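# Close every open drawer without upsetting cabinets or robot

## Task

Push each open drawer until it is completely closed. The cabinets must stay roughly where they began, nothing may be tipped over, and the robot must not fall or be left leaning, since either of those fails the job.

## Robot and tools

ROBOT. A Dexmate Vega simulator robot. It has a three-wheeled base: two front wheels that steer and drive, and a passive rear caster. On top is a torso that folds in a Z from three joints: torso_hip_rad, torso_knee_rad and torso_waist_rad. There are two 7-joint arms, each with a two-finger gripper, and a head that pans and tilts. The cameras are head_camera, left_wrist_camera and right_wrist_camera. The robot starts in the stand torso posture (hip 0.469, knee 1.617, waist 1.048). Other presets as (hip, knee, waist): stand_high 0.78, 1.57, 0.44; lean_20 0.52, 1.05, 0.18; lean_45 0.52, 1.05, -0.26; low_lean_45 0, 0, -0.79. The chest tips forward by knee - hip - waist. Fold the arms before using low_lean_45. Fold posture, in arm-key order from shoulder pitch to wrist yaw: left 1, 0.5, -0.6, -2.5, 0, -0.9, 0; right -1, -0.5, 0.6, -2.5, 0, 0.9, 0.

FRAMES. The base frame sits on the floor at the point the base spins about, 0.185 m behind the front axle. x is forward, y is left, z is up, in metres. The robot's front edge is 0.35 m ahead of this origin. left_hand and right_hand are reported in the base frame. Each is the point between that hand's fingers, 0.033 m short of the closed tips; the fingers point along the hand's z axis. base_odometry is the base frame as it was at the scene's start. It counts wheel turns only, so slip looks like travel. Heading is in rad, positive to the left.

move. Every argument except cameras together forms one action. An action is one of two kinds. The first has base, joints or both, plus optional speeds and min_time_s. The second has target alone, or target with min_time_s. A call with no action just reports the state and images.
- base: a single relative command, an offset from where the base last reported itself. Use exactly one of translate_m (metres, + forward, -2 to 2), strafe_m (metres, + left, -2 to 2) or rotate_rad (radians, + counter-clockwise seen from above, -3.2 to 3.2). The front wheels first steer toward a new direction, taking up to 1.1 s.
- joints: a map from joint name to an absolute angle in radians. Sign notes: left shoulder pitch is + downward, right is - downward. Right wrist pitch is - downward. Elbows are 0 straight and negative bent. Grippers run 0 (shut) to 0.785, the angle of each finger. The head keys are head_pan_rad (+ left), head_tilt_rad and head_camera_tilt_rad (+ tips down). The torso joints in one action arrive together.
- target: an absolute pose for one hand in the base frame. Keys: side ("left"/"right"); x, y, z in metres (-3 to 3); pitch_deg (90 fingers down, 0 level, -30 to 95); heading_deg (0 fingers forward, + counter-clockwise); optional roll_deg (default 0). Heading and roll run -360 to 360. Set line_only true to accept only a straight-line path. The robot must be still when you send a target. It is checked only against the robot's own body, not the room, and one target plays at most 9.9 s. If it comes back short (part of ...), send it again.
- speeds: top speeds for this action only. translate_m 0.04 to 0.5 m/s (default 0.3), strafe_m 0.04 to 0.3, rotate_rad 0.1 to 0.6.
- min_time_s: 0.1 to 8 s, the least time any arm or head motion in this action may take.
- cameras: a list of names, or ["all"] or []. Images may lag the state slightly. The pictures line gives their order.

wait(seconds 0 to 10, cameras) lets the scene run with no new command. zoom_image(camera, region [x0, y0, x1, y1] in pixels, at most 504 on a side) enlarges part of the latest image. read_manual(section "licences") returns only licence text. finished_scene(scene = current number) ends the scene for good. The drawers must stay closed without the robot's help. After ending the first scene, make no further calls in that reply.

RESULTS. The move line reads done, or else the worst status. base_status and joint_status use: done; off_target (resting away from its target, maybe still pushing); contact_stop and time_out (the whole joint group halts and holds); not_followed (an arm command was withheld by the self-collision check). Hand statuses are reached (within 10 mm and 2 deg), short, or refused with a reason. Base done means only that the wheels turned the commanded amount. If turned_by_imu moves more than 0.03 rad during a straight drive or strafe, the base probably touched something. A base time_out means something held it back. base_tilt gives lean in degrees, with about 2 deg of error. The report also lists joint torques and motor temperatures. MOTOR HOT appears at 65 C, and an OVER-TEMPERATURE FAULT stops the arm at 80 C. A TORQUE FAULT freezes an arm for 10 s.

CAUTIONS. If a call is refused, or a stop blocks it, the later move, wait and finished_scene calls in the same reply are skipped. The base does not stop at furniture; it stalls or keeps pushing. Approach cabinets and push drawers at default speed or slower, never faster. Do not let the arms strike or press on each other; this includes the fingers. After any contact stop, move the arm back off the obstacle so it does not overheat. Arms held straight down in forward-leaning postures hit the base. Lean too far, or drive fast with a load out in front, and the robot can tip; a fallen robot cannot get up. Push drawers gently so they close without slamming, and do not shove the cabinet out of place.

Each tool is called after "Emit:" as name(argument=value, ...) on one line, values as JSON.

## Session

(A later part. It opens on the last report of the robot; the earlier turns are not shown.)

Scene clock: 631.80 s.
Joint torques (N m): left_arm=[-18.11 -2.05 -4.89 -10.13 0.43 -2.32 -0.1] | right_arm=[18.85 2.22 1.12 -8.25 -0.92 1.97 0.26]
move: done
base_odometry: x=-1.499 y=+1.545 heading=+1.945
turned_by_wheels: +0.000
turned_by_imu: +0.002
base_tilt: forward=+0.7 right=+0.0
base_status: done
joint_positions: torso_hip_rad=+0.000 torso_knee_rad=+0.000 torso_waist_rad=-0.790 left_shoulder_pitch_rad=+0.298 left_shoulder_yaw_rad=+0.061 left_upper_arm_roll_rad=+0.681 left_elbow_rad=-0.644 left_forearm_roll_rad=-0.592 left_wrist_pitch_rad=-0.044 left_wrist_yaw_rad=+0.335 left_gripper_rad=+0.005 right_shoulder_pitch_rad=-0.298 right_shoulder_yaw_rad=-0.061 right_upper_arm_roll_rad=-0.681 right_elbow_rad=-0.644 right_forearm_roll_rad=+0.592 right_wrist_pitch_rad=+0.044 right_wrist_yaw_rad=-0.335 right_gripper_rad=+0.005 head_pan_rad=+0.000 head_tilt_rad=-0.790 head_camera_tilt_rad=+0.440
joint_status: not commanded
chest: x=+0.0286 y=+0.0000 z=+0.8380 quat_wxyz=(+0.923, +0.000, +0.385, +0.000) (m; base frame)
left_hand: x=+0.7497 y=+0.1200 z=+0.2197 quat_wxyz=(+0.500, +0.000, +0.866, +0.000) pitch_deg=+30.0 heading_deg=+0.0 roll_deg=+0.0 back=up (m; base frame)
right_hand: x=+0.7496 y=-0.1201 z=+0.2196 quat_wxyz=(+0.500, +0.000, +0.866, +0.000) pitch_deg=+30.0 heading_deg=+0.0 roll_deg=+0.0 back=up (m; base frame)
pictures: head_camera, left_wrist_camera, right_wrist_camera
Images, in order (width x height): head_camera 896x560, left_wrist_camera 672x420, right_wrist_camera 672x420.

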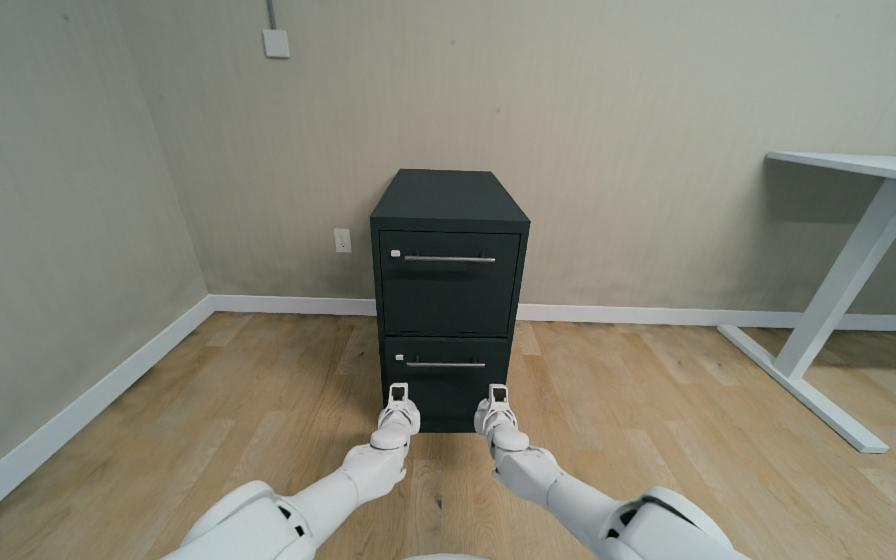

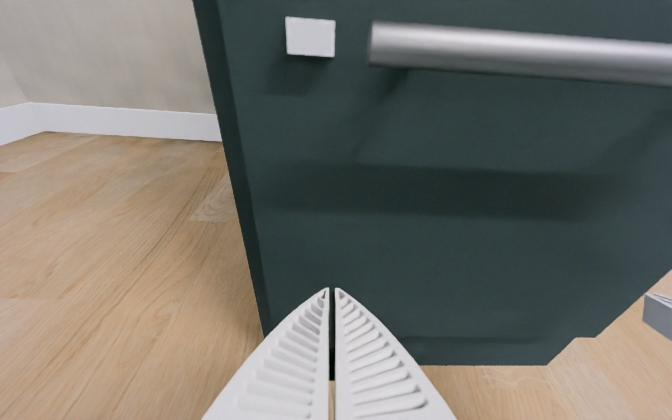

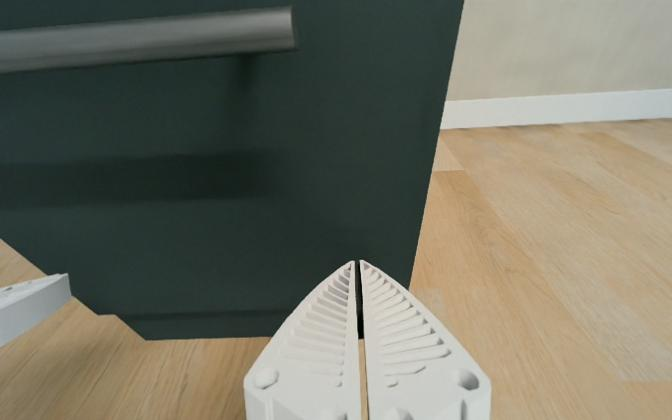

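Emit:
move(base={"translate_m": 0.04}, speeds={"translate_m": 0.1}, cameras=["all"])

Emit:
zoom_image(camera="head_camera", region=[360, 310, 540, 440])

Scene clock: 641.93 s.
Joint torques (N m): left_arm=[-17.9 -2.37 -5.01 -9.82 0.4 -2.22 0.11] | right_arm=[18.83 1.99 1.27 -8.4 -0.97 2.26 0.27]
move: done
base_odometry: x=-1.514 y=+1.582 heading=+1.946
turned_by_wheels: +0.000
turned_by_imu: +0.001
base_tilt: forward=+0.7 right=-0.1
base_status: done
joint_positions: torso_hip_rad=+0.000 torso_knee_rad=+0.000 torso_waist_rad=-0.790 left_shoulder_pitch_rad=+0.298 left_shoulder_yaw_rad=+0.061 left_upper_arm_roll_rad=+0.681 left_elbow_rad=-0.644 left_forearm_roll_rad=-0.592 left_wrist_pitch_rad=-0.044 left_wrist_yaw_rad=+0.335 left_gripper_rad=+0.005 right_shoulder_pitch_rad=-0.298 right_shoulder_yaw_rad=-0.061 right_upper_arm_roll_rad=-0.681 right_elbow_rad=-0.644 right_forearm_roll_rad=+0.592 right_wrist_pitch_rad=+0.044 right_wrist_yaw_rad=-0.335 right_gripper_rad=+0.005 head_pan_rad=+0.000 head_tilt_rad=-0.790 head_camera_tilt_rad=+0.440
joint_status: not commanded
chest: x=+0.0286 y=+0.0000 z=+0.8380 quat_wxyz=(+0.923, +0.000, +0.385, +0.000) (m; base frame)
left_hand: x=+0.7497 y=+0.1200 z=+0.2196 quat_wxyz=(+0.500, +0.000, +0.866, +0.000) pitch_deg=+30.0 heading_deg=+0.0 roll_deg=+0.0 back=up (m; base frame)
right_hand: x=+0.7496 y=-0.1201 z=+0.2195 quat_wxyz=(+0.500, +0.000, +0.866, +0.000) pitch_deg=+30.1 heading_deg=+0.0 roll_deg=+0.0 back=up (m; base frame)
pictures: head_camera, left_wrist_camera, right_wrist_camera
Images, in order (width x height): head_camera 896x560, left_wrist_camera 672x420, right_wrist_camera 672x420.

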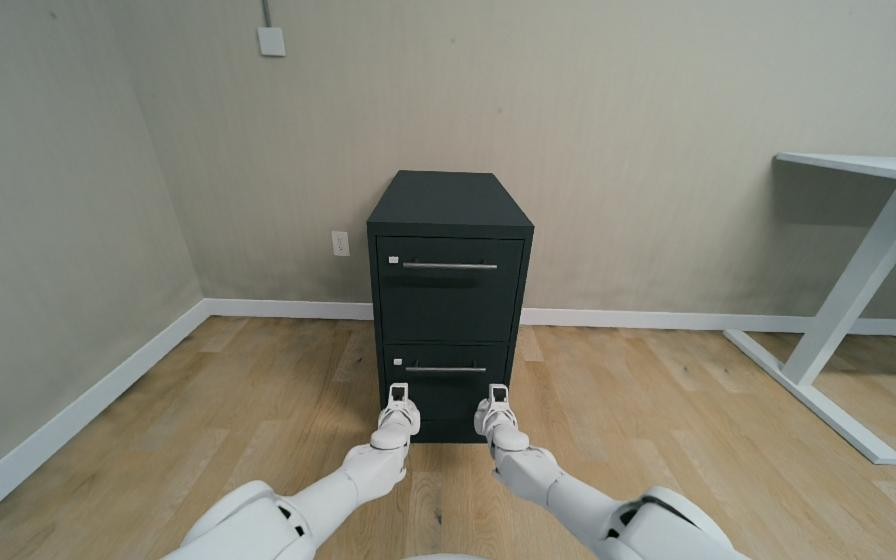

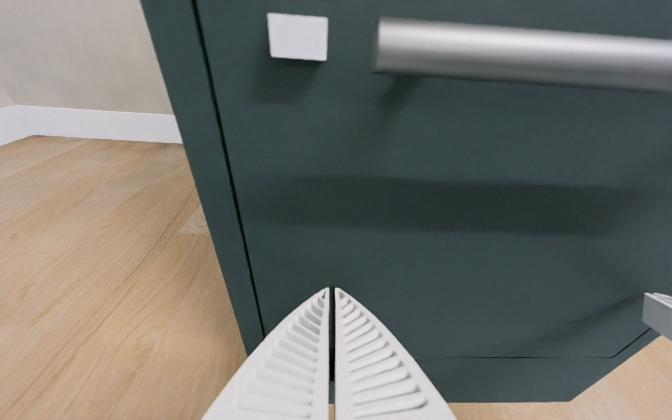

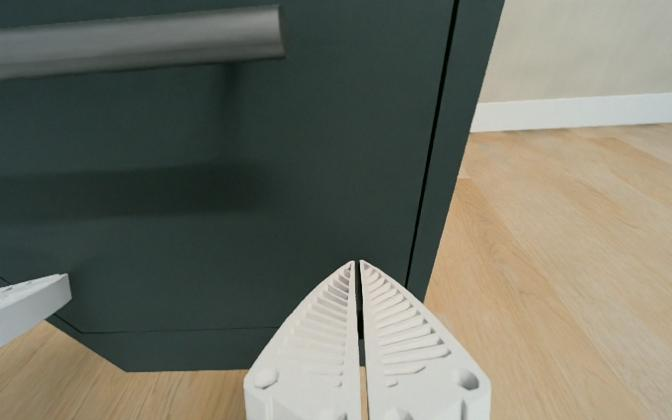

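Scaled by 2.800 from the camera's 896x560 image, which has a finer 960x600 frame.

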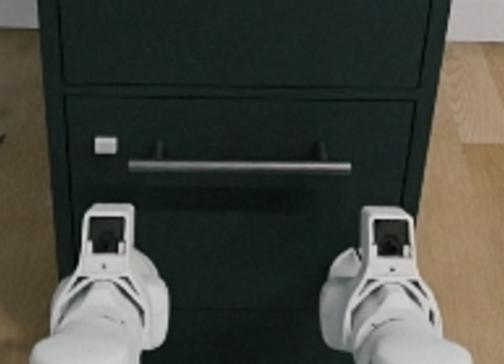

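Emit:
move(base={"translate_m": 0.02}, speeds={"translate_m": 0.1}, cameras=["left_wrist_camera", "right_wrist_camera"])

Emit:
zoom_image(camera="left_wrist_camera", region=[140, 180, 440, 410])

Scene clock: 648.07 s.
Joint torques (N m): left_arm=[-30.84 1.07 -5.58 -15.91 1.64 -4.95 0.3] | right_arm=[25.7 1.67 2.94 -10.08 -1.73 5.18 0.95]
move: done
base_odometry: x=-1.521 y=+1.600 heading=+1.946
turned_by_wheels: +0.000
turned_by_imu: +0.001
base_tilt: forward=+0.6 right=+0.0
base_status: done
joint_positions: torso_hip_rad=+0.000 torso_knee_rad=+0.000 torso_waist_rad=-0.790 left_shoulder_pitch_rad=+0.298 left_shoulder_yaw_rad=+0.061 left_upper_arm_roll_rad=+0.681 left_elbow_rad=-0.644 left_forearm_roll_rad=-0.592 left_wrist_pitch_rad=-0.043 left_wrist_yaw_rad=+0.335 left_gripper_rad=+0.005 right_shoulder_pitch_rad=-0.298 right_shoulder_yaw_rad=-0.061 right_upper_arm_roll_rad=-0.681 right_elbow_rad=-0.644 right_forearm_roll_rad=+0.592 right_wrist_pitch_rad=+0.043 right_wrist_yaw_rad=-0.336 right_gripper_rad=+0.005 head_pan_rad=+0.000 head_tilt_rad=-0.790 head_camera_tilt_rad=+0.440
joint_status: not commanded
chest: x=+0.0285 y=+0.0000 z=+0.8380 quat_wxyz=(+0.923, +0.000, +0.385, +0.000) (m; base frame)
left_hand: x=+0.7491 y=+0.1201 z=+0.2189 quat_wxyz=(+0.499, +0.000, +0.867, +0.000) pitch_deg=+30.1 heading_deg=+0.0 roll_deg=+0.0 back=up (m; base frame)
right_hand: x=+0.7492 y=-0.1201 z=+0.2191 quat_wxyz=(+0.499, +0.000, +0.867, +0.000) pitch_deg=+30.1 heading_deg=+0.0 roll_deg=+0.0 back=up (m; base frame)
pictures: left_wrist_camera, right_wrist_camera
Images, in order (width x height): left_wrist_camera 672x420, right_wrist_camera 672x420.

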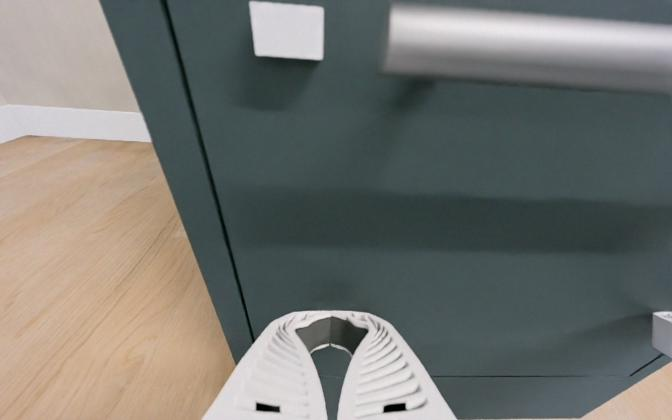

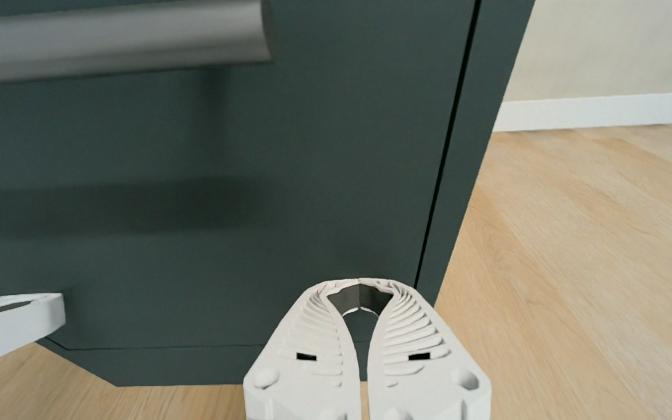

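Scaled by 1.680 from the camera's 672x420 image, which has a finer 960x600 frame.

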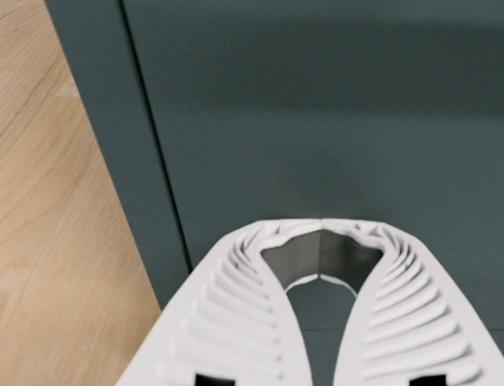

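Emit:
move(base={"translate_m": -0.35}, cameras=["head_camera"])

Emit:
move(base={"rotate_rad": 0.24}, joints={"left_shoulder_pitch_rad": 0.185, "left_shoulder_yaw_rad": 0.4, "left_upper_arm_roll_rad": 0.328, "left_elbow_rad": -2.184, "left_forearm_roll_rad": -0.912, "left_wrist_pitch_rad": 0.908, "left_wrist_yaw_rad": 0.863, "right_shoulder_pitch_rad": -0.185, "right_shoulder_yaw_rad": -0.4, "right_upper_arm_roll_rad": -0.328, "right_elbow_rad": -2.184, "right_forearm_roll_rad": 0.912, "right_wrist_pitch_rad": -0.908, "right_wrist_yaw_rad": -0.863}, cameras=[])

Emit:
move(base={"translate_m": -2.0}, speeds={"translate_m": 0.5}, cameras=[])

Emit:
move(base={"translate_m": -0.18}, cameras=[])

Emit:
move(base={"rotate_rad": 1.225}, cameras=["all"])

Scene clock: 679.53 s.
Joint torques (N m): left_arm=[-18.78 -3.58 -6.16 -11.33 0.9 -2.76 0.25] | right_arm=[20.53 1.66 2.99 -9.26 -0.99 2.24 0.32]
Motor temperatures (°C): left_arm=[32 30 30 32 34 41 35] | right_arm=[34 28 30 32 34 38 35]
move: done
base_odometry: x=-1.392 y=+1.275 heading=+1.946
turned_by_wheels: +0.001
turned_by_imu: +0.002
base_tilt: forward=+0.6 right=-0.1
base_status: done
joint_positions: torso_hip_rad=+0.000 torso_knee_rad=+0.000 torso_waist_rad=-0.790 left_shoulder_pitch_rad=+0.298 left_shoulder_yaw_rad=+0.061 left_upper_arm_roll_rad=+0.681 left_elbow_rad=-0.644 left_forearm_roll_rad=-0.592 left_wrist_pitch_rad=-0.044 left_wrist_yaw_rad=+0.335 left_gripper_rad=+0.005 right_shoulder_pitch_rad=-0.298 right_shoulder_yaw_rad=-0.061 right_upper_arm_roll_rad=-0.681 right_elbow_rad=-0.644 right_forearm_roll_rad=+0.592 right_wrist_pitch_rad=+0.044 right_wrist_yaw_rad=-0.335 right_gripper_rad=+0.005 head_pan_rad=+0.000 head_tilt_rad=-0.790 head_camera_tilt_rad=+0.440
joint_status: not commanded
chest: x=+0.0286 y=+0.0000 z=+0.8380 quat_wxyz=(+0.923, +0.000, +0.385, +0.000) (m; base frame)
left_hand: x=+0.7497 y=+0.1200 z=+0.2197 quat_wxyz=(+0.500, +0.000, +0.866, +0.000) pitch_deg=+30.0 heading_deg=+0.0 roll_deg=+0.0 back=up (m; base frame)
right_hand: x=+0.7496 y=-0.1201 z=+0.2195 quat_wxyz=(+0.500, +0.000, +0.866, +0.000) pitch_deg=+30.1 heading_deg=+0.0 roll_deg=+0.0 back=up (m; base frame)
pictures: head_camera
Images, in order (width x height): head_camera 896x560.

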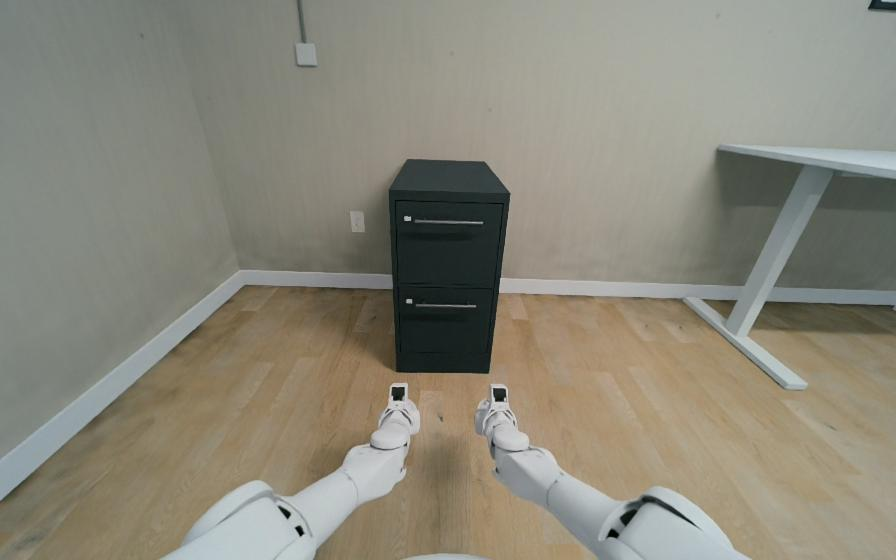

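Scene clock: 686.23 s.
Joint torques (N m): left_arm=[-18.94 2.96 -10.54 -7.41 0.04 -0.95 0.63] | right_arm=[19.39 -2.03 9.2 -9.22 -0.46 1.75 -0.13]
move: done
base_odometry: x=-1.392 y=+1.275 heading=+2.187
turned_by_wheels: +0.240
turned_by_imu: +0.238
base_tilt: forward=+0.7 right=+0.0
base_status: done
joint_positions: torso_hip_rad=+0.000 torso_knee_rad=+0.000 torso_waist_rad=-0.790 left_shoulder_pitch_rad=+0.186 left_shoulder_yaw_rad=+0.398 left_upper_arm_roll_rad=+0.330 left_elbow_rad=-2.178 left_forearm_roll_rad=-0.911 left_wrist_pitch_rad=+0.904 left_wrist_yaw_rad=+0.861 left_gripper_rad=+0.005 right_shoulder_pitch_rad=-0.186 right_shoulder_yaw_rad=-0.398 right_upper_arm_roll_rad=-0.330 right_elbow_rad=-2.178 right_forearm_roll_rad=+0.911 right_wrist_pitch_rad=-0.904 right_wrist_yaw_rad=-0.861 right_gripper_rad=+0.005 head_pan_rad=+0.000 head_tilt_rad=-0.790 head_camera_tilt_rad=+0.440
joint_status: all done
chest: x=+0.0286 y=+0.0000 z=+0.8380 quat_wxyz=(+0.923, +0.000, +0.385, +0.000) (m; base frame)
left_hand: x=+0.7518 y=+0.1496 z=+0.8151 quat_wxyz=(+0.706, -0.001, +0.709, -0.001) pitch_deg=+0.3 heading_deg=+0.0 roll_deg=-0.2 back=up (m; base frame)
right_hand: x=+0.7519 y=-0.1498 z=+0.8150 quat_wxyz=(+0.705, +0.001, +0.709, +0.001) pitch_deg=+0.3 heading_deg=+0.0 roll_deg=+0.2 back=up (m; base frame)
pictures: none
No camera images: "cameras" was empty.

Scene clock: 692.73 s.
Joint torques (N m): left_arm=[-19.49 1.69 -11.07 -9.52 0.28 -1.82 0.68] | right_arm=[21.05 -1.48 9.78 -8.34 -0.57 2.31 -0.25]
move: done
base_odometry: x=-0.230 y=-0.353 heading=+2.187
turned_by_wheels: +0.001
turned_by_imu: +0.001
base_tilt: forward=+0.7 right=-0.1
base_status: done
joint_positions: torso_hip_rad=+0.000 torso_knee_rad=+0.000 torso_waist_rad=-0.790 left_shoulder_pitch_rad=+0.185 left_shoulder_yaw_rad=+0.400 left_upper_arm_roll_rad=+0.328 left_elbow_rad=-2.184 left_forearm_roll_rad=-0.912 left_wrist_pitch_rad=+0.908 left_wrist_yaw_rad=+0.863 left_gripper_rad=+0.005 right_shoulder_pitch_rad=-0.185 right_shoulder_yaw_rad=-0.400 right_upper_arm_roll_rad=-0.328 right_elbow_rad=-2.184 right_forearm_roll_rad=+0.912 right_wrist_pitch_rad=-0.908 right_wrist_yaw_rad=-0.863 right_gripper_rad=+0.005 head_pan_rad=+0.000 head_tilt_rad=-0.790 head_camera_tilt_rad=+0.440
joint_status: not commanded
chest: x=+0.0286 y=+0.0000 z=+0.8380 quat_wxyz=(+0.923, +0.000, +0.385, +0.000) (m; base frame)
left_hand: x=+0.7505 y=+0.1501 z=+0.8173 quat_wxyz=(+0.707, +0.000, +0.708, +0.000) pitch_deg=+0.1 heading_deg=+0.0 roll_deg=+0.0 back=up (m; base frame)
right_hand: x=+0.7505 y=-0.1502 z=+0.8171 quat_wxyz=(+0.706, +0.000, +0.708, +0.000) pitch_deg=+0.1 heading_deg=+0.0 roll_deg=+0.0 back=up (m; base frame)
pictures: none
No camera images: "cameras" was empty.

Scene clock: 694.83 s.
Joint torques (N m): left_arm=[-16.94 0.57 -10.73 -8.25 0.35 -1.83 0.2] | right_arm=[20.42 -1.74 9.86 -8.44 -0.59 1.73 0.09]
move: done
base_odometry: x=-0.126 y=-0.500 heading=+2.188
turned_by_wheels: +0.000
turned_by_imu: +0.001
base_tilt: forward=+0.7 right=-0.1
base_status: done
joint_positions: torso_hip_rad=+0.000 torso_knee_rad=+0.000 torso_waist_rad=-0.790 left_shoulder_pitch_rad=+0.185 left_shoulder_yaw_rad=+0.400 left_upper_arm_roll_rad=+0.328 left_elbow_rad=-2.184 left_forearm_roll_rad=-0.912 left_wrist_pitch_rad=+0.908 left_wrist_yaw_rad=+0.863 left_gripper_rad=+0.005 right_shoulder_pitch_rad=-0.185 right_shoulder_yaw_rad=-0.400 right_upper_arm_roll_rad=-0.328 right_elbow_rad=-2.184 right_forearm_roll_rad=+0.912 right_wrist_pitch_rad=-0.908 right_wrist_yaw_rad=-0.863 right_gripper_rad=+0.005 head_pan_rad=+0.000 head_tilt_rad=-0.790 head_camera_tilt_rad=+0.440
joint_status: not commanded
chest: x=+0.0286 y=+0.0000 z=+0.8380 quat_wxyz=(+0.923, +0.000, +0.385, +0.000) (m; base frame)
left_hand: x=+0.7505 y=+0.1501 z=+0.8173 quat_wxyz=(+0.707, +0.000, +0.708, +0.000) pitch_deg=+0.1 heading_deg=+0.0 roll_deg=+0.0 back=up (m; base frame)
right_hand: x=+0.7505 y=-0.1502 z=+0.8171 quat_wxyz=(+0.706, +0.000, +0.708, +0.000) pitch_deg=+0.1 heading_deg=+0.0 roll_deg=+0.0 back=up (m; base frame)
pictures: none
No camera images: "cameras" was empty.

Scene clock: 698.47 s.
Joint torques (N m): left_arm=[-18.66 3.22 -9.22 -8.24 -0.3 -1 0.19] | right_arm=[20.61 -0.16 9.64 -8.08 -0.63 1.43 0.06]
move: done
base_odometry: x=-0.125 y=-0.499 heading=-2.869
turned_by_wheels: +1.227
turned_by_imu: +1.205
base_tilt: forward=+0.7 right=+0.0
base_status: done
joint_positions: torso_hip_rad=+0.000 torso_knee_rad=+0.000 torso_waist_rad=-0.790 left_shoulder_pitch_rad=+0.185 left_shoulder_yaw_rad=+0.400 left_upper_arm_roll_rad=+0.328 left_elbow_rad=-2.184 left_forearm_roll_rad=-0.912 left_wrist_pitch_rad=+0.908 left_wrist_yaw_rad=+0.863 left_gripper_rad=+0.005 right_shoulder_pitch_rad=-0.185 right_shoulder_yaw_rad=-0.400 right_upper_arm_roll_rad=-0.328 right_elbow_rad=-2.184 right_forearm_roll_rad=+0.912 right_wrist_pitch_rad=-0.908 right_wrist_yaw_rad=-0.863 right_gripper_rad=+0.005 head_pan_rad=+0.000 head_tilt_rad=-0.790 head_camera_tilt_rad=+0.440
joint_status: not commanded
chest: x=+0.0286 y=+0.0000 z=+0.8380 quat_wxyz=(+0.923, +0.000, +0.385, +0.000) (m; base frame)
left_hand: x=+0.7505 y=+0.1501 z=+0.8173 quat_wxyz=(+0.707, +0.000, +0.708, +0.000) pitch_deg=+0.1 heading_deg=+0.0 roll_deg=+0.0 back=up (m; base frame)
right_hand: x=+0.7505 y=-0.1502 z=+0.8171 quat_wxyz=(+0.706, +0.000, +0.708, +0.000) pitch_deg=+0.1 heading_deg=+0.0 roll_deg=+0.0 back=up (m; base frame)
pictures: head_camera, left_wrist_camera, right_wrist_camera
Images, in order (width x height): head_camera 896x560, left_wrist_camera 672x420, right_wrist_camera 672x420.

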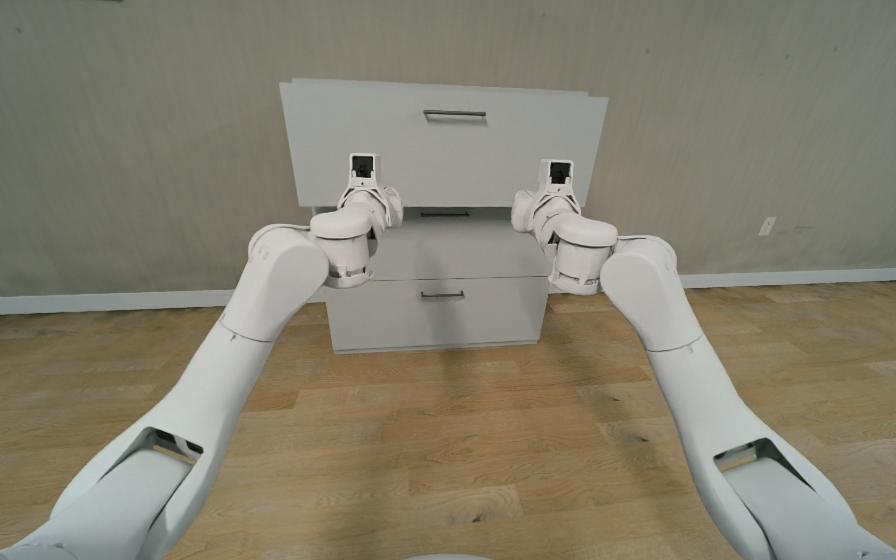

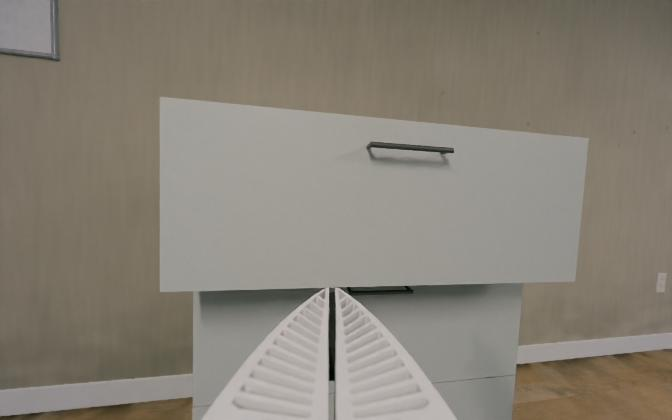

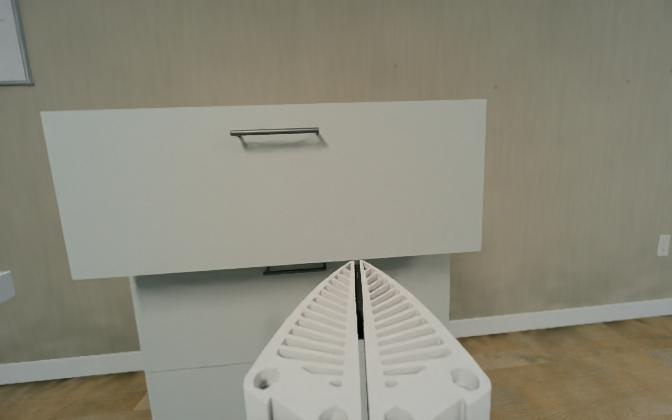

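Emit:
move(base={"rotate_rad": 0.145}, cameras=[])

Emit:
move(base={"strafe_m": -0.15}, cameras=["all"])

Scene clock: 732.47 s.
Joint torques (N m): left_arm=[-18.65 2.24 -9.88 -8.62 0.2 -2.23 0.14] | right_arm=[20.96 -0.65 9.33 -8.76 -0.77 1.48 0.04]
move: done
base_odometry: x=-0.125 y=-0.499 heading=-2.724
turned_by_wheels: +0.145
turned_by_imu: +0.143
base_tilt: forward=+0.7 right=+0.0
base_status: done
joint_positions: torso_hip_rad=+0.000 torso_knee_rad=+0.000 torso_waist_rad=-0.790 left_shoulder_pitch_rad=+0.185 left_shoulder_yaw_rad=+0.400 left_upper_arm_roll_rad=+0.328 left_elbow_rad=-2.184 left_forearm_roll_rad=-0.912 left_wrist_pitch_rad=+0.908 left_wrist_yaw_rad=+0.863 left_gripper_rad=+0.005 right_shoulder_pitch_rad=-0.185 right_shoulder_yaw_rad=-0.400 right_upper_arm_roll_rad=-0.328 right_elbow_rad=-2.184 right_forearm_roll_rad=+0.912 right_wrist_pitch_rad=-0.908 right_wrist_yaw_rad=-0.863 right_gripper_rad=+0.005 head_pan_rad=+0.000 head_tilt_rad=-0.790 head_camera_tilt_rad=+0.440
joint_status: not commanded
chest: x=+0.0286 y=+0.0000 z=+0.8380 quat_wxyz=(+0.923, +0.000, +0.385, +0.000) (m; base frame)
left_hand: x=+0.7505 y=+0.1501 z=+0.8173 quat_wxyz=(+0.707, +0.000, +0.708, +0.000) pitch_deg=+0.1 heading_deg=+0.0 roll_deg=+0.0 back=up (m; base frame)
right_hand: x=+0.7505 y=-0.1502 z=+0.8171 quat_wxyz=(+0.706, +0.000, +0.708, +0.000) pitch_deg=+0.1 heading_deg=+0.0 roll_deg=+0.0 back=up (m; base frame)
pictures: none
No camera images: "cameras" was empty.

Scene clock: 734.80 s.
Joint torques (N m): left_arm=[-17.69 2.87 -7.92 -9.01 1.18 -1.04 -0.15] | right_arm=[20.72 -1.69 9.32 -9.04 -0.69 1.37 0.14]
move: done
base_odometry: x=-0.186 y=-0.362 heading=-2.726
turned_by_wheels: -0.002
turned_by_imu: -0.001
base_tilt: forward=+0.7 right=+0.0
base_status: done
joint_positions: torso_hip_rad=+0.000 torso_knee_rad=+0.000 torso_waist_rad=-0.790 left_shoulder_pitch_rad=+0.185 left_shoulder_yaw_rad=+0.400 left_upper_arm_roll_rad=+0.328 left_elbow_rad=-2.184 left_forearm_roll_rad=-0.912 left_wrist_pitch_rad=+0.908 left_wrist_yaw_rad=+0.863 left_gripper_rad=+0.005 right_shoulder_pitch_rad=-0.185 right_shoulder_yaw_rad=-0.400 right_upper_arm_roll_rad=-0.328 right_elbow_rad=-2.184 right_forearm_roll_rad=+0.912 right_wrist_pitch_rad=-0.908 right_wrist_yaw_rad=-0.863 right_gripper_rad=+0.005 head_pan_rad=+0.000 head_tilt_rad=-0.790 head_camera_tilt_rad=+0.440
joint_status: not commanded
chest: x=+0.0286 y=+0.0000 z=+0.8380 quat_wxyz=(+0.923, +0.000, +0.385, +0.000) (m; base frame)
left_hand: x=+0.7505 y=+0.1501 z=+0.8173 quat_wxyz=(+0.707, +0.000, +0.708, +0.000) pitch_deg=+0.1 heading_deg=+0.0 roll_deg=+0.0 back=up (m; base frame)
right_hand: x=+0.7505 y=-0.1502 z=+0.8171 quat_wxyz=(+0.706, +0.000, +0.708, +0.000) pitch_deg=+0.1 heading_deg=+0.0 roll_deg=+0.0 back=up (m; base frame)
pictures: head_camera, left_wrist_camera, right_wrist_camera
Images, in order (width x height): head_camera 896x560, left_wrist_camera 672x420, right_wrist_camera 672x420.

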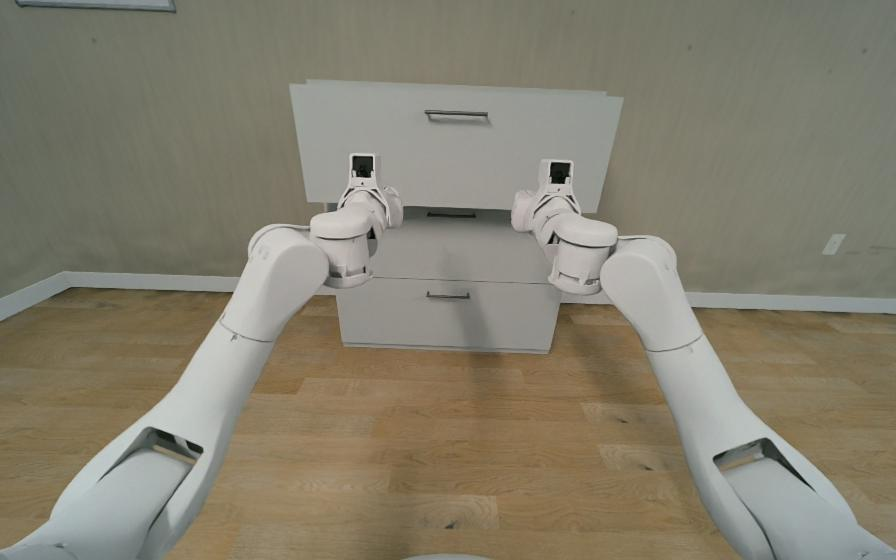

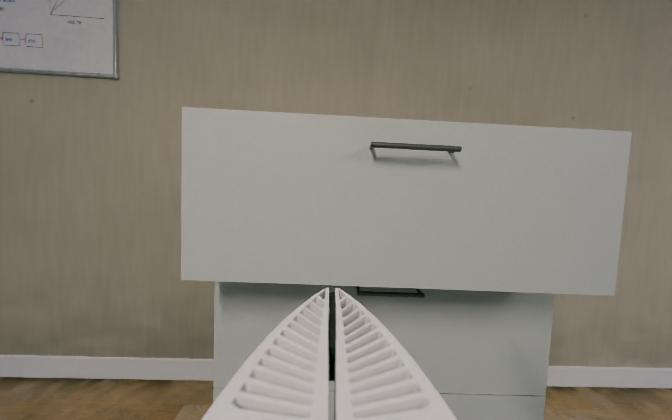

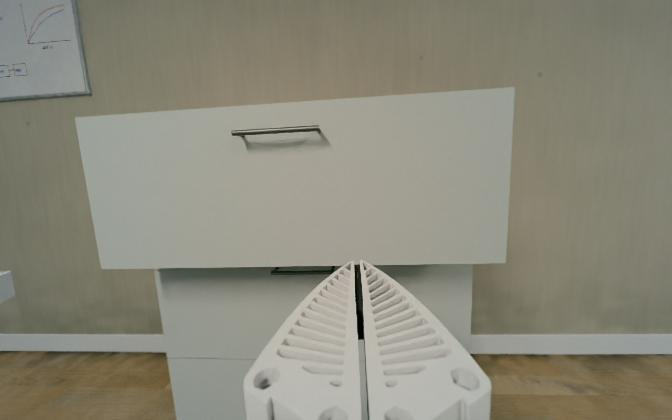

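Emit:
move(base={"translate_m": 0.44}, speeds={"translate_m": 0.25}, cameras=["all"])

Scene clock: 754.90 s.
Joint torques (N m): left_arm=[-17.17 0.65 -8.1 -8.9 -0.13 -2.11 -0.45] | right_arm=[20.7 -1.38 9.13 -4.11 -1.21 2.11 0.14]
move: done
base_odometry: x=-0.588 y=-0.541 heading=-2.726
turned_by_wheels: +0.000
turned_by_imu: +0.002
base_tilt: forward=+0.6 right=-0.1
base_status: done
joint_positions: torso_hip_rad=+0.000 torso_knee_rad=+0.000 torso_waist_rad=-0.790 left_shoulder_pitch_rad=+0.185 left_shoulder_yaw_rad=+0.400 left_upper_arm_roll_rad=+0.328 left_elbow_rad=-2.184 left_forearm_roll_rad=-0.912 left_wrist_pitch_rad=+0.908 left_wrist_yaw_rad=+0.863 left_gripper_rad=+0.005 right_shoulder_pitch_rad=-0.185 right_shoulder_yaw_rad=-0.400 right_upper_arm_roll_rad=-0.328 right_elbow_rad=-2.184 right_forearm_roll_rad=+0.912 right_wrist_pitch_rad=-0.908 right_wrist_yaw_rad=-0.863 right_gripper_rad=+0.005 head_pan_rad=+0.000 head_tilt_rad=-0.790 head_camera_tilt_rad=+0.440
joint_status: not commanded
chest: x=+0.0286 y=+0.0000 z=+0.8380 quat_wxyz=(+0.923, +0.000, +0.385, +0.000) (m; base frame)
left_hand: x=+0.7504 y=+0.1501 z=+0.8173 quat_wxyz=(+0.707, +0.000, +0.708, +0.000) pitch_deg=+0.1 heading_deg=+0.0 roll_deg=+0.0 back=up (m; base frame)
right_hand: x=+0.7504 y=-0.1501 z=+0.8173 quat_wxyz=(+0.707, +0.000, +0.708, +0.000) pitch_deg=+0.1 heading_deg=+0.0 roll_deg=+0.0 back=up (m; base frame)
pictures: head_camera, left_wrist_camera, right_wrist_camera
Images, in order (width x height): head_camera 896x560, left_wrist_camera 672x420, right_wrist_camera 672x420.

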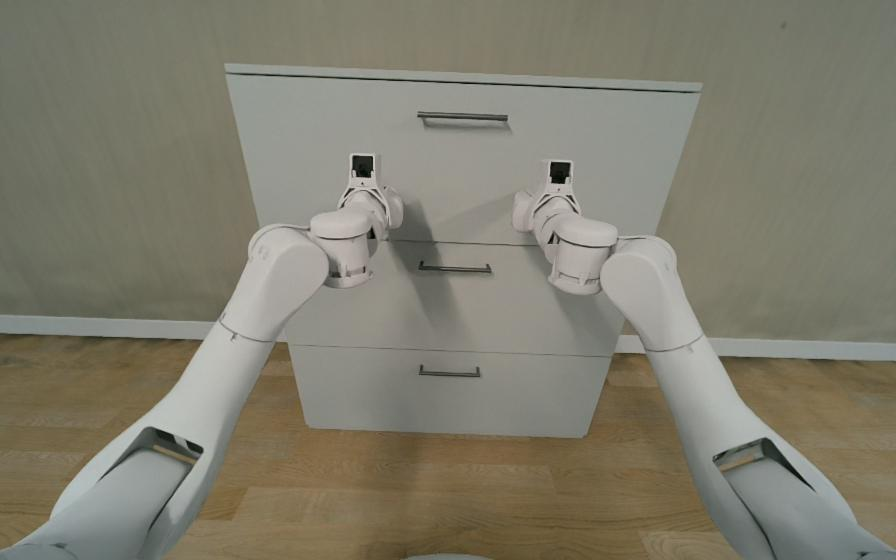

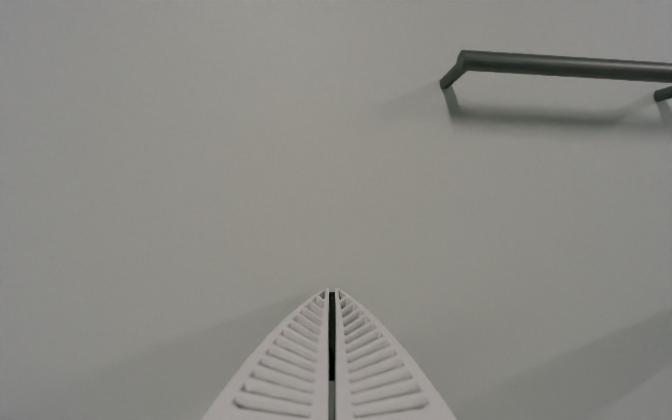

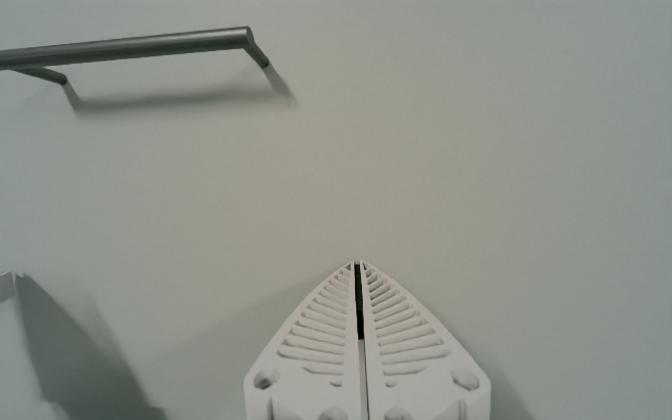

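Emit:
move(base={"translate_m": 0.03}, speeds={"translate_m": 0.1}, cameras=["left_wrist_camera", "right_wrist_camera"])

Scene clock: 758.53 s.
Joint torques (N m): left_arm=[-16.02 0.48 -8.73 6.36 0.48 -2.32 -1.2] | right_arm=[20.32 -1.02 8.95 2.31 -4.2 2.69 -0.3]
move: done
base_odometry: x=-0.615 y=-0.553 heading=-2.726
turned_by_wheels: +0.000
turned_by_imu: +0.001
base_tilt: forward=+0.6 right=-0.1
base_status: done
joint_positions: torso_hip_rad=+0.000 torso_knee_rad=+0.000 torso_waist_rad=-0.790 left_shoulder_pitch_rad=+0.185 left_shoulder_yaw_rad=+0.400 left_upper_arm_roll_rad=+0.328 left_elbow_rad=-2.185 left_forearm_roll_rad=-0.912 left_wrist_pitch_rad=+0.908 left_wrist_yaw_rad=+0.863 left_gripper_rad=+0.005 right_shoulder_pitch_rad=-0.185 right_shoulder_yaw_rad=-0.400 right_upper_arm_roll_rad=-0.328 right_elbow_rad=-2.185 right_forearm_roll_rad=+0.913 right_wrist_pitch_rad=-0.909 right_wrist_yaw_rad=-0.863 right_gripper_rad=+0.005 head_pan_rad=+0.000 head_tilt_rad=-0.790 head_camera_tilt_rad=+0.440
joint_status: not commanded
chest: x=+0.0281 y=+0.0000 z=+0.8381 quat_wxyz=(+0.923, +0.000, +0.384, +0.000) (m; base frame)
left_hand: x=+0.7497 y=+0.1498 z=+0.8186 quat_wxyz=(+0.707, +0.000, +0.707, +0.000) pitch_deg=+0.0 heading_deg=+0.0 roll_deg=+0.0 back=up (m; base frame)
right_hand: x=+0.7498 y=-0.1498 z=+0.8182 quat_wxyz=(+0.707, +0.000, +0.707, +0.000) pitch_deg=+0.0 heading_deg=+0.0 roll_deg=+0.0 back=up (m; base frame)
pictures: left_wrist_camera, right_wrist_camera
Images, in order (width x height): left_wrist_camera 672x420, right_wrist_camera 672x420.

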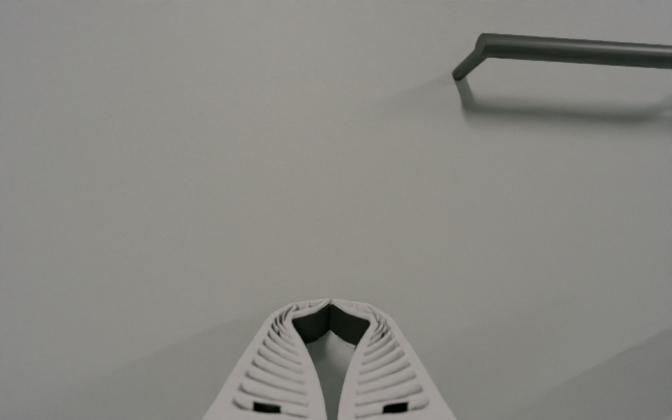

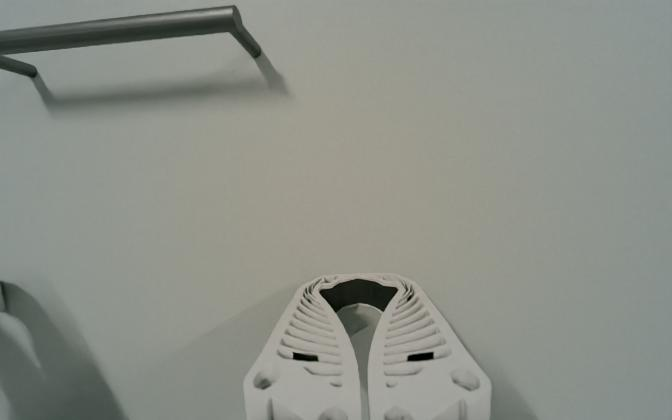

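Emit:
move(base={"translate_m": -0.5}, cameras=["head_camera"])

Emit:
move(joints={"torso_hip_rad": 0.469, "torso_knee_rad": 1.617, "torso_waist_rad": 1.048, "left_shoulder_pitch_rad": 2.21, "left_shoulder_yaw_rad": 0, "left_upper_arm_roll_rad": 0, "left_elbow_rad": -1.1, "left_forearm_roll_rad": 0, "left_wrist_pitch_rad": -0.5, "left_wrist_yaw_rad": 0, "right_shoulder_pitch_rad": -2.21, "right_shoulder_yaw_rad": 0, "right_upper_arm_roll_rad": 0, "right_elbow_rad": -1.1, "right_forearm_roll_rad": 0, "right_wrist_pitch_rad": 0.5, "right_wrist_yaw_rad": 0, "head_tilt_rad": -0.1, "head_camera_tilt_rad": 0.3}, cameras=["head_camera"])

Scene clock: 774.73 s.
Joint torques (N m): left_arm=[-15.64 1.31 -8.22 -7.45 1.35 -1.66 -0.09] | right_arm=[19.86 -1.03 8.35 -4.52 -1.24 1.71 -0.05]
move: done
base_odometry: x=-0.158 y=-0.350 heading=-2.725
turned_by_wheels: +0.001
turned_by_imu: +0.002
base_tilt: forward=+0.6 right=+0.0
base_status: done
joint_positions: torso_hip_rad=+0.000 torso_knee_rad=+0.000 torso_waist_rad=-0.790 left_shoulder_pitch_rad=+0.185 left_shoulder_yaw_rad=+0.400 left_upper_arm_roll_rad=+0.328 left_elbow_rad=-2.184 left_forearm_roll_rad=-0.912 left_wrist_pitch_rad=+0.908 left_wrist_yaw_rad=+0.863 left_gripper_rad=+0.005 right_shoulder_pitch_rad=-0.185 right_shoulder_yaw_rad=-0.400 right_upper_arm_roll_rad=-0.328 right_elbow_rad=-2.184 right_forearm_roll_rad=+0.912 right_wrist_pitch_rad=-0.908 right_wrist_yaw_rad=-0.863 right_gripper_rad=+0.005 head_pan_rad=+0.000 head_tilt_rad=-0.790 head_camera_tilt_rad=+0.440
joint_status: not commanded
chest: x=+0.0286 y=+0.0000 z=+0.8380 quat_wxyz=(+0.923, +0.000, +0.385, +0.000) (m; base frame)
left_hand: x=+0.7504 y=+0.1501 z=+0.8173 quat_wxyz=(+0.707, +0.000, +0.708, +0.000) pitch_deg=+0.1 heading_deg=+0.0 roll_deg=+0.0 back=up (m; base frame)
right_hand: x=+0.7504 y=-0.1501 z=+0.8173 quat_wxyz=(+0.707, +0.000, +0.708, +0.000) pitch_deg=+0.1 heading_deg=+0.0 roll_deg=+0.0 back=up (m; base frame)
pictures: head_camera
Images, in order (width x height): head_camera 896x560.

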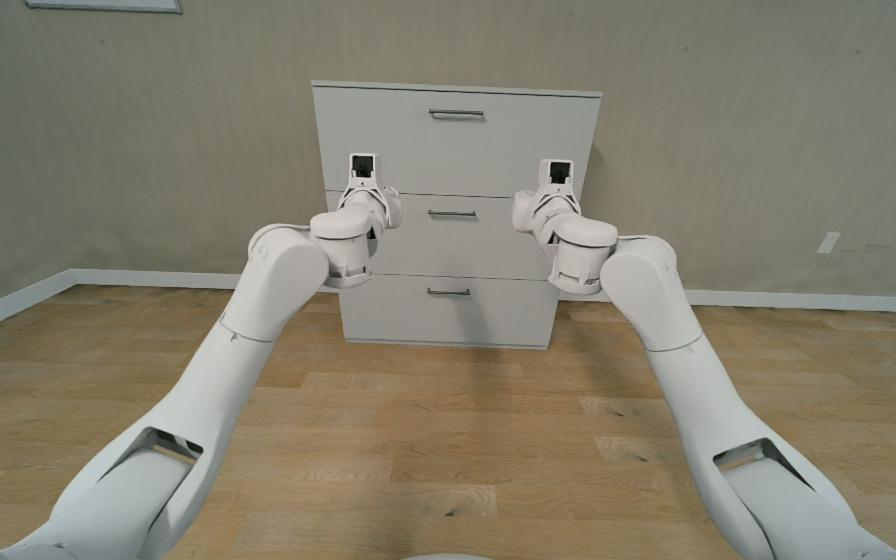

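Scene clock: 782.97 s.
Joint torques (N m): left_arm=[9.76 -1.26 -2.22 -3.59 -0.1 -1 -0.1] | right_arm=[-8.52 2.63 3.27 -1.94 -0.6 2.01 0.37]
move: done
base_odometry: x=-0.158 y=-0.350 heading=-2.725
turned_by_wheels: +0.000
turned_by_imu: +0.001
base_tilt: forward=+0.6 right=-0.1
base_status: not commanded
joint_positions: torso_hip_rad=+0.469 torso_knee_rad=+1.617 torso_waist_rad=+1.048 left_shoulder_pitch_rad=+2.204 left_shoulder_yaw_rad=+0.001 left_upper_arm_roll_rad=+0.001 left_elbow_rad=-1.103 left_forearm_roll_rad=-0.003 left_wrist_pitch_rad=-0.495 left_wrist_yaw_rad=+0.003 left_gripper_rad=+0.005 right_shoulder_pitch_rad=-2.204 right_shoulder_yaw_rad=-0.001 right_upper_arm_roll_rad=-0.001 right_elbow_rad=-1.104 right_forearm_roll_rad=+0.003 right_wrist_pitch_rad=+0.495 right_wrist_yaw_rad=-0.003 right_gripper_rad=+0.005 head_pan_rad=+0.000 head_tilt_rad=-0.100 head_camera_tilt_rad=+0.300
joint_status: all done
chest: x=-0.0111 y=+0.0000 z=+1.4154 quat_wxyz=(+0.999, +0.000, +0.050, +0.000) (m; base frame)
left_hand: x=+0.1729 y=+0.2304 z=+0.6247 quat_wxyz=(+0.419, -0.001, +0.908, +0.001) pitch_deg=+40.4 heading_deg=+0.2 roll_deg=+0.1 back=up (m; base frame)
right_hand: x=+0.1731 y=-0.2305 z=+0.6248 quat_wxyz=(+0.419, +0.001, +0.908, -0.001) pitch_deg=+40.4 heading_deg=-0.2 roll_deg=-0.1 back=up (m; base frame)
pictures: head_camera
Images, in order (width x height): head_camera 896x560.

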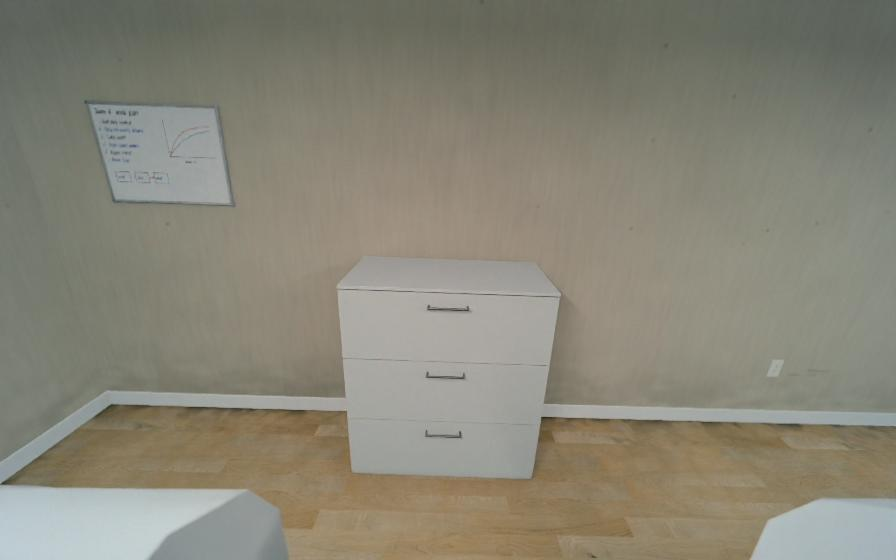

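Emit:
move(base={"rotate_rad": 0.5}, joints={"torso_hip_rad": 0, "torso_knee_rad": 0, "torso_waist_rad": -0.79, "left_shoulder_pitch_rad": 0.5, "left_shoulder_yaw_rad": 0.43, "left_upper_arm_roll_rad": 0.516, "left_elbow_rad": -1.776, "left_forearm_roll_rad": -0.732, "left_wrist_pitch_rad": 0.51, "left_wrist_yaw_rad": 0.644, "right_shoulder_pitch_rad": -0.5, "right_shoulder_yaw_rad": -0.43, "right_upper_arm_roll_rad": -0.516, "right_elbow_rad": -1.776, "right_forearm_roll_rad": 0.732, "right_wrist_pitch_rad": -0.51, "right_wrist_yaw_rad": -0.644, "head_tilt_rad": -0.79, "head_camera_tilt_rad": 0.44}, cameras=["head_camera"])

Scene clock: 807.43 s.
Joint torques (N m): left_arm=[-18.97 0.59 -4.7 -12.54 -0.28 -2.25 0.29] | right_arm=[18.81 -2.85 1.57 -11.85 -0.36 1.44 -0.15]
move: done
base_odometry: x=-0.158 y=-0.349 heading=-2.224
turned_by_wheels: +0.501
turned_by_imu: +0.494
base_tilt: forward=+0.7 right=+0.0
base_status: done
joint_positions: torso_hip_rad=+0.000 torso_knee_rad=+0.000 torso_waist_rad=-0.790 left_shoulder_pitch_rad=+0.501 left_shoulder_yaw_rad=+0.430 left_upper_arm_roll_rad=+0.516 left_elbow_rad=-1.775 left_forearm_roll_rad=-0.731 left_wrist_pitch_rad=+0.509 left_wrist_yaw_rad=+0.643 left_gripper_rad=+0.005 right_shoulder_pitch_rad=-0.502 right_shoulder_yaw_rad=-0.430 right_upper_arm_roll_rad=-0.515 right_elbow_rad=-1.775 right_forearm_roll_rad=+0.731 right_wrist_pitch_rad=-0.509 right_wrist_yaw_rad=-0.643 right_gripper_rad=+0.005 head_pan_rad=+0.000 head_tilt_rad=-0.790 head_camera_tilt_rad=+0.440
joint_status: all done
chest: x=+0.0286 y=+0.0000 z=+0.8380 quat_wxyz=(+0.923, +0.000, +0.385, +0.000) (m; base frame)
left_hand: x=+0.7499 y=+0.1504 z=+0.4595 quat_wxyz=(+0.573, +0.000, +0.819, +0.000) pitch_deg=+20.0 heading_deg=+0.0 roll_deg=+0.0 back=up (m; base frame)
right_hand: x=+0.7499 y=-0.1507 z=+0.4594 quat_wxyz=(+0.573, +0.000, +0.819, +0.000) pitch_deg=+20.0 heading_deg=+0.0 roll_deg=+0.0 back=up (m; base frame)
pictures: head_camera
Images, in order (width x height): head_camera 896x560.

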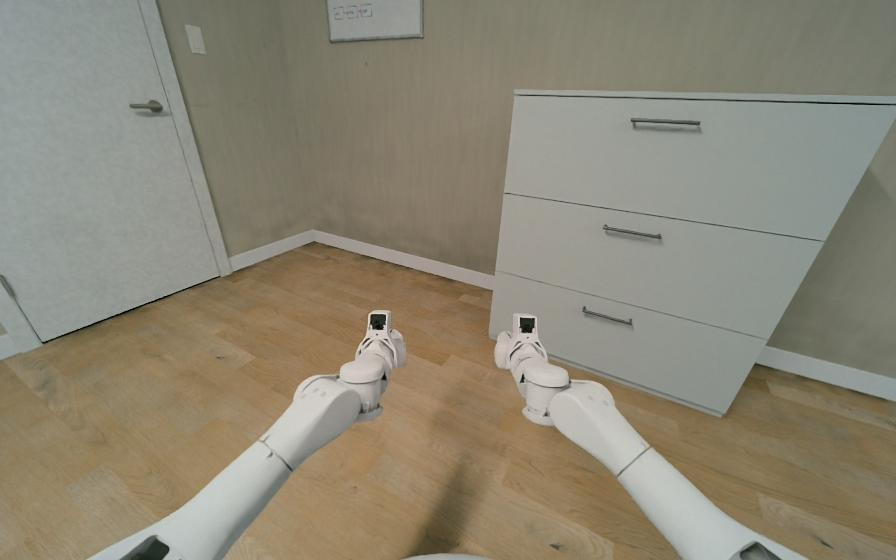

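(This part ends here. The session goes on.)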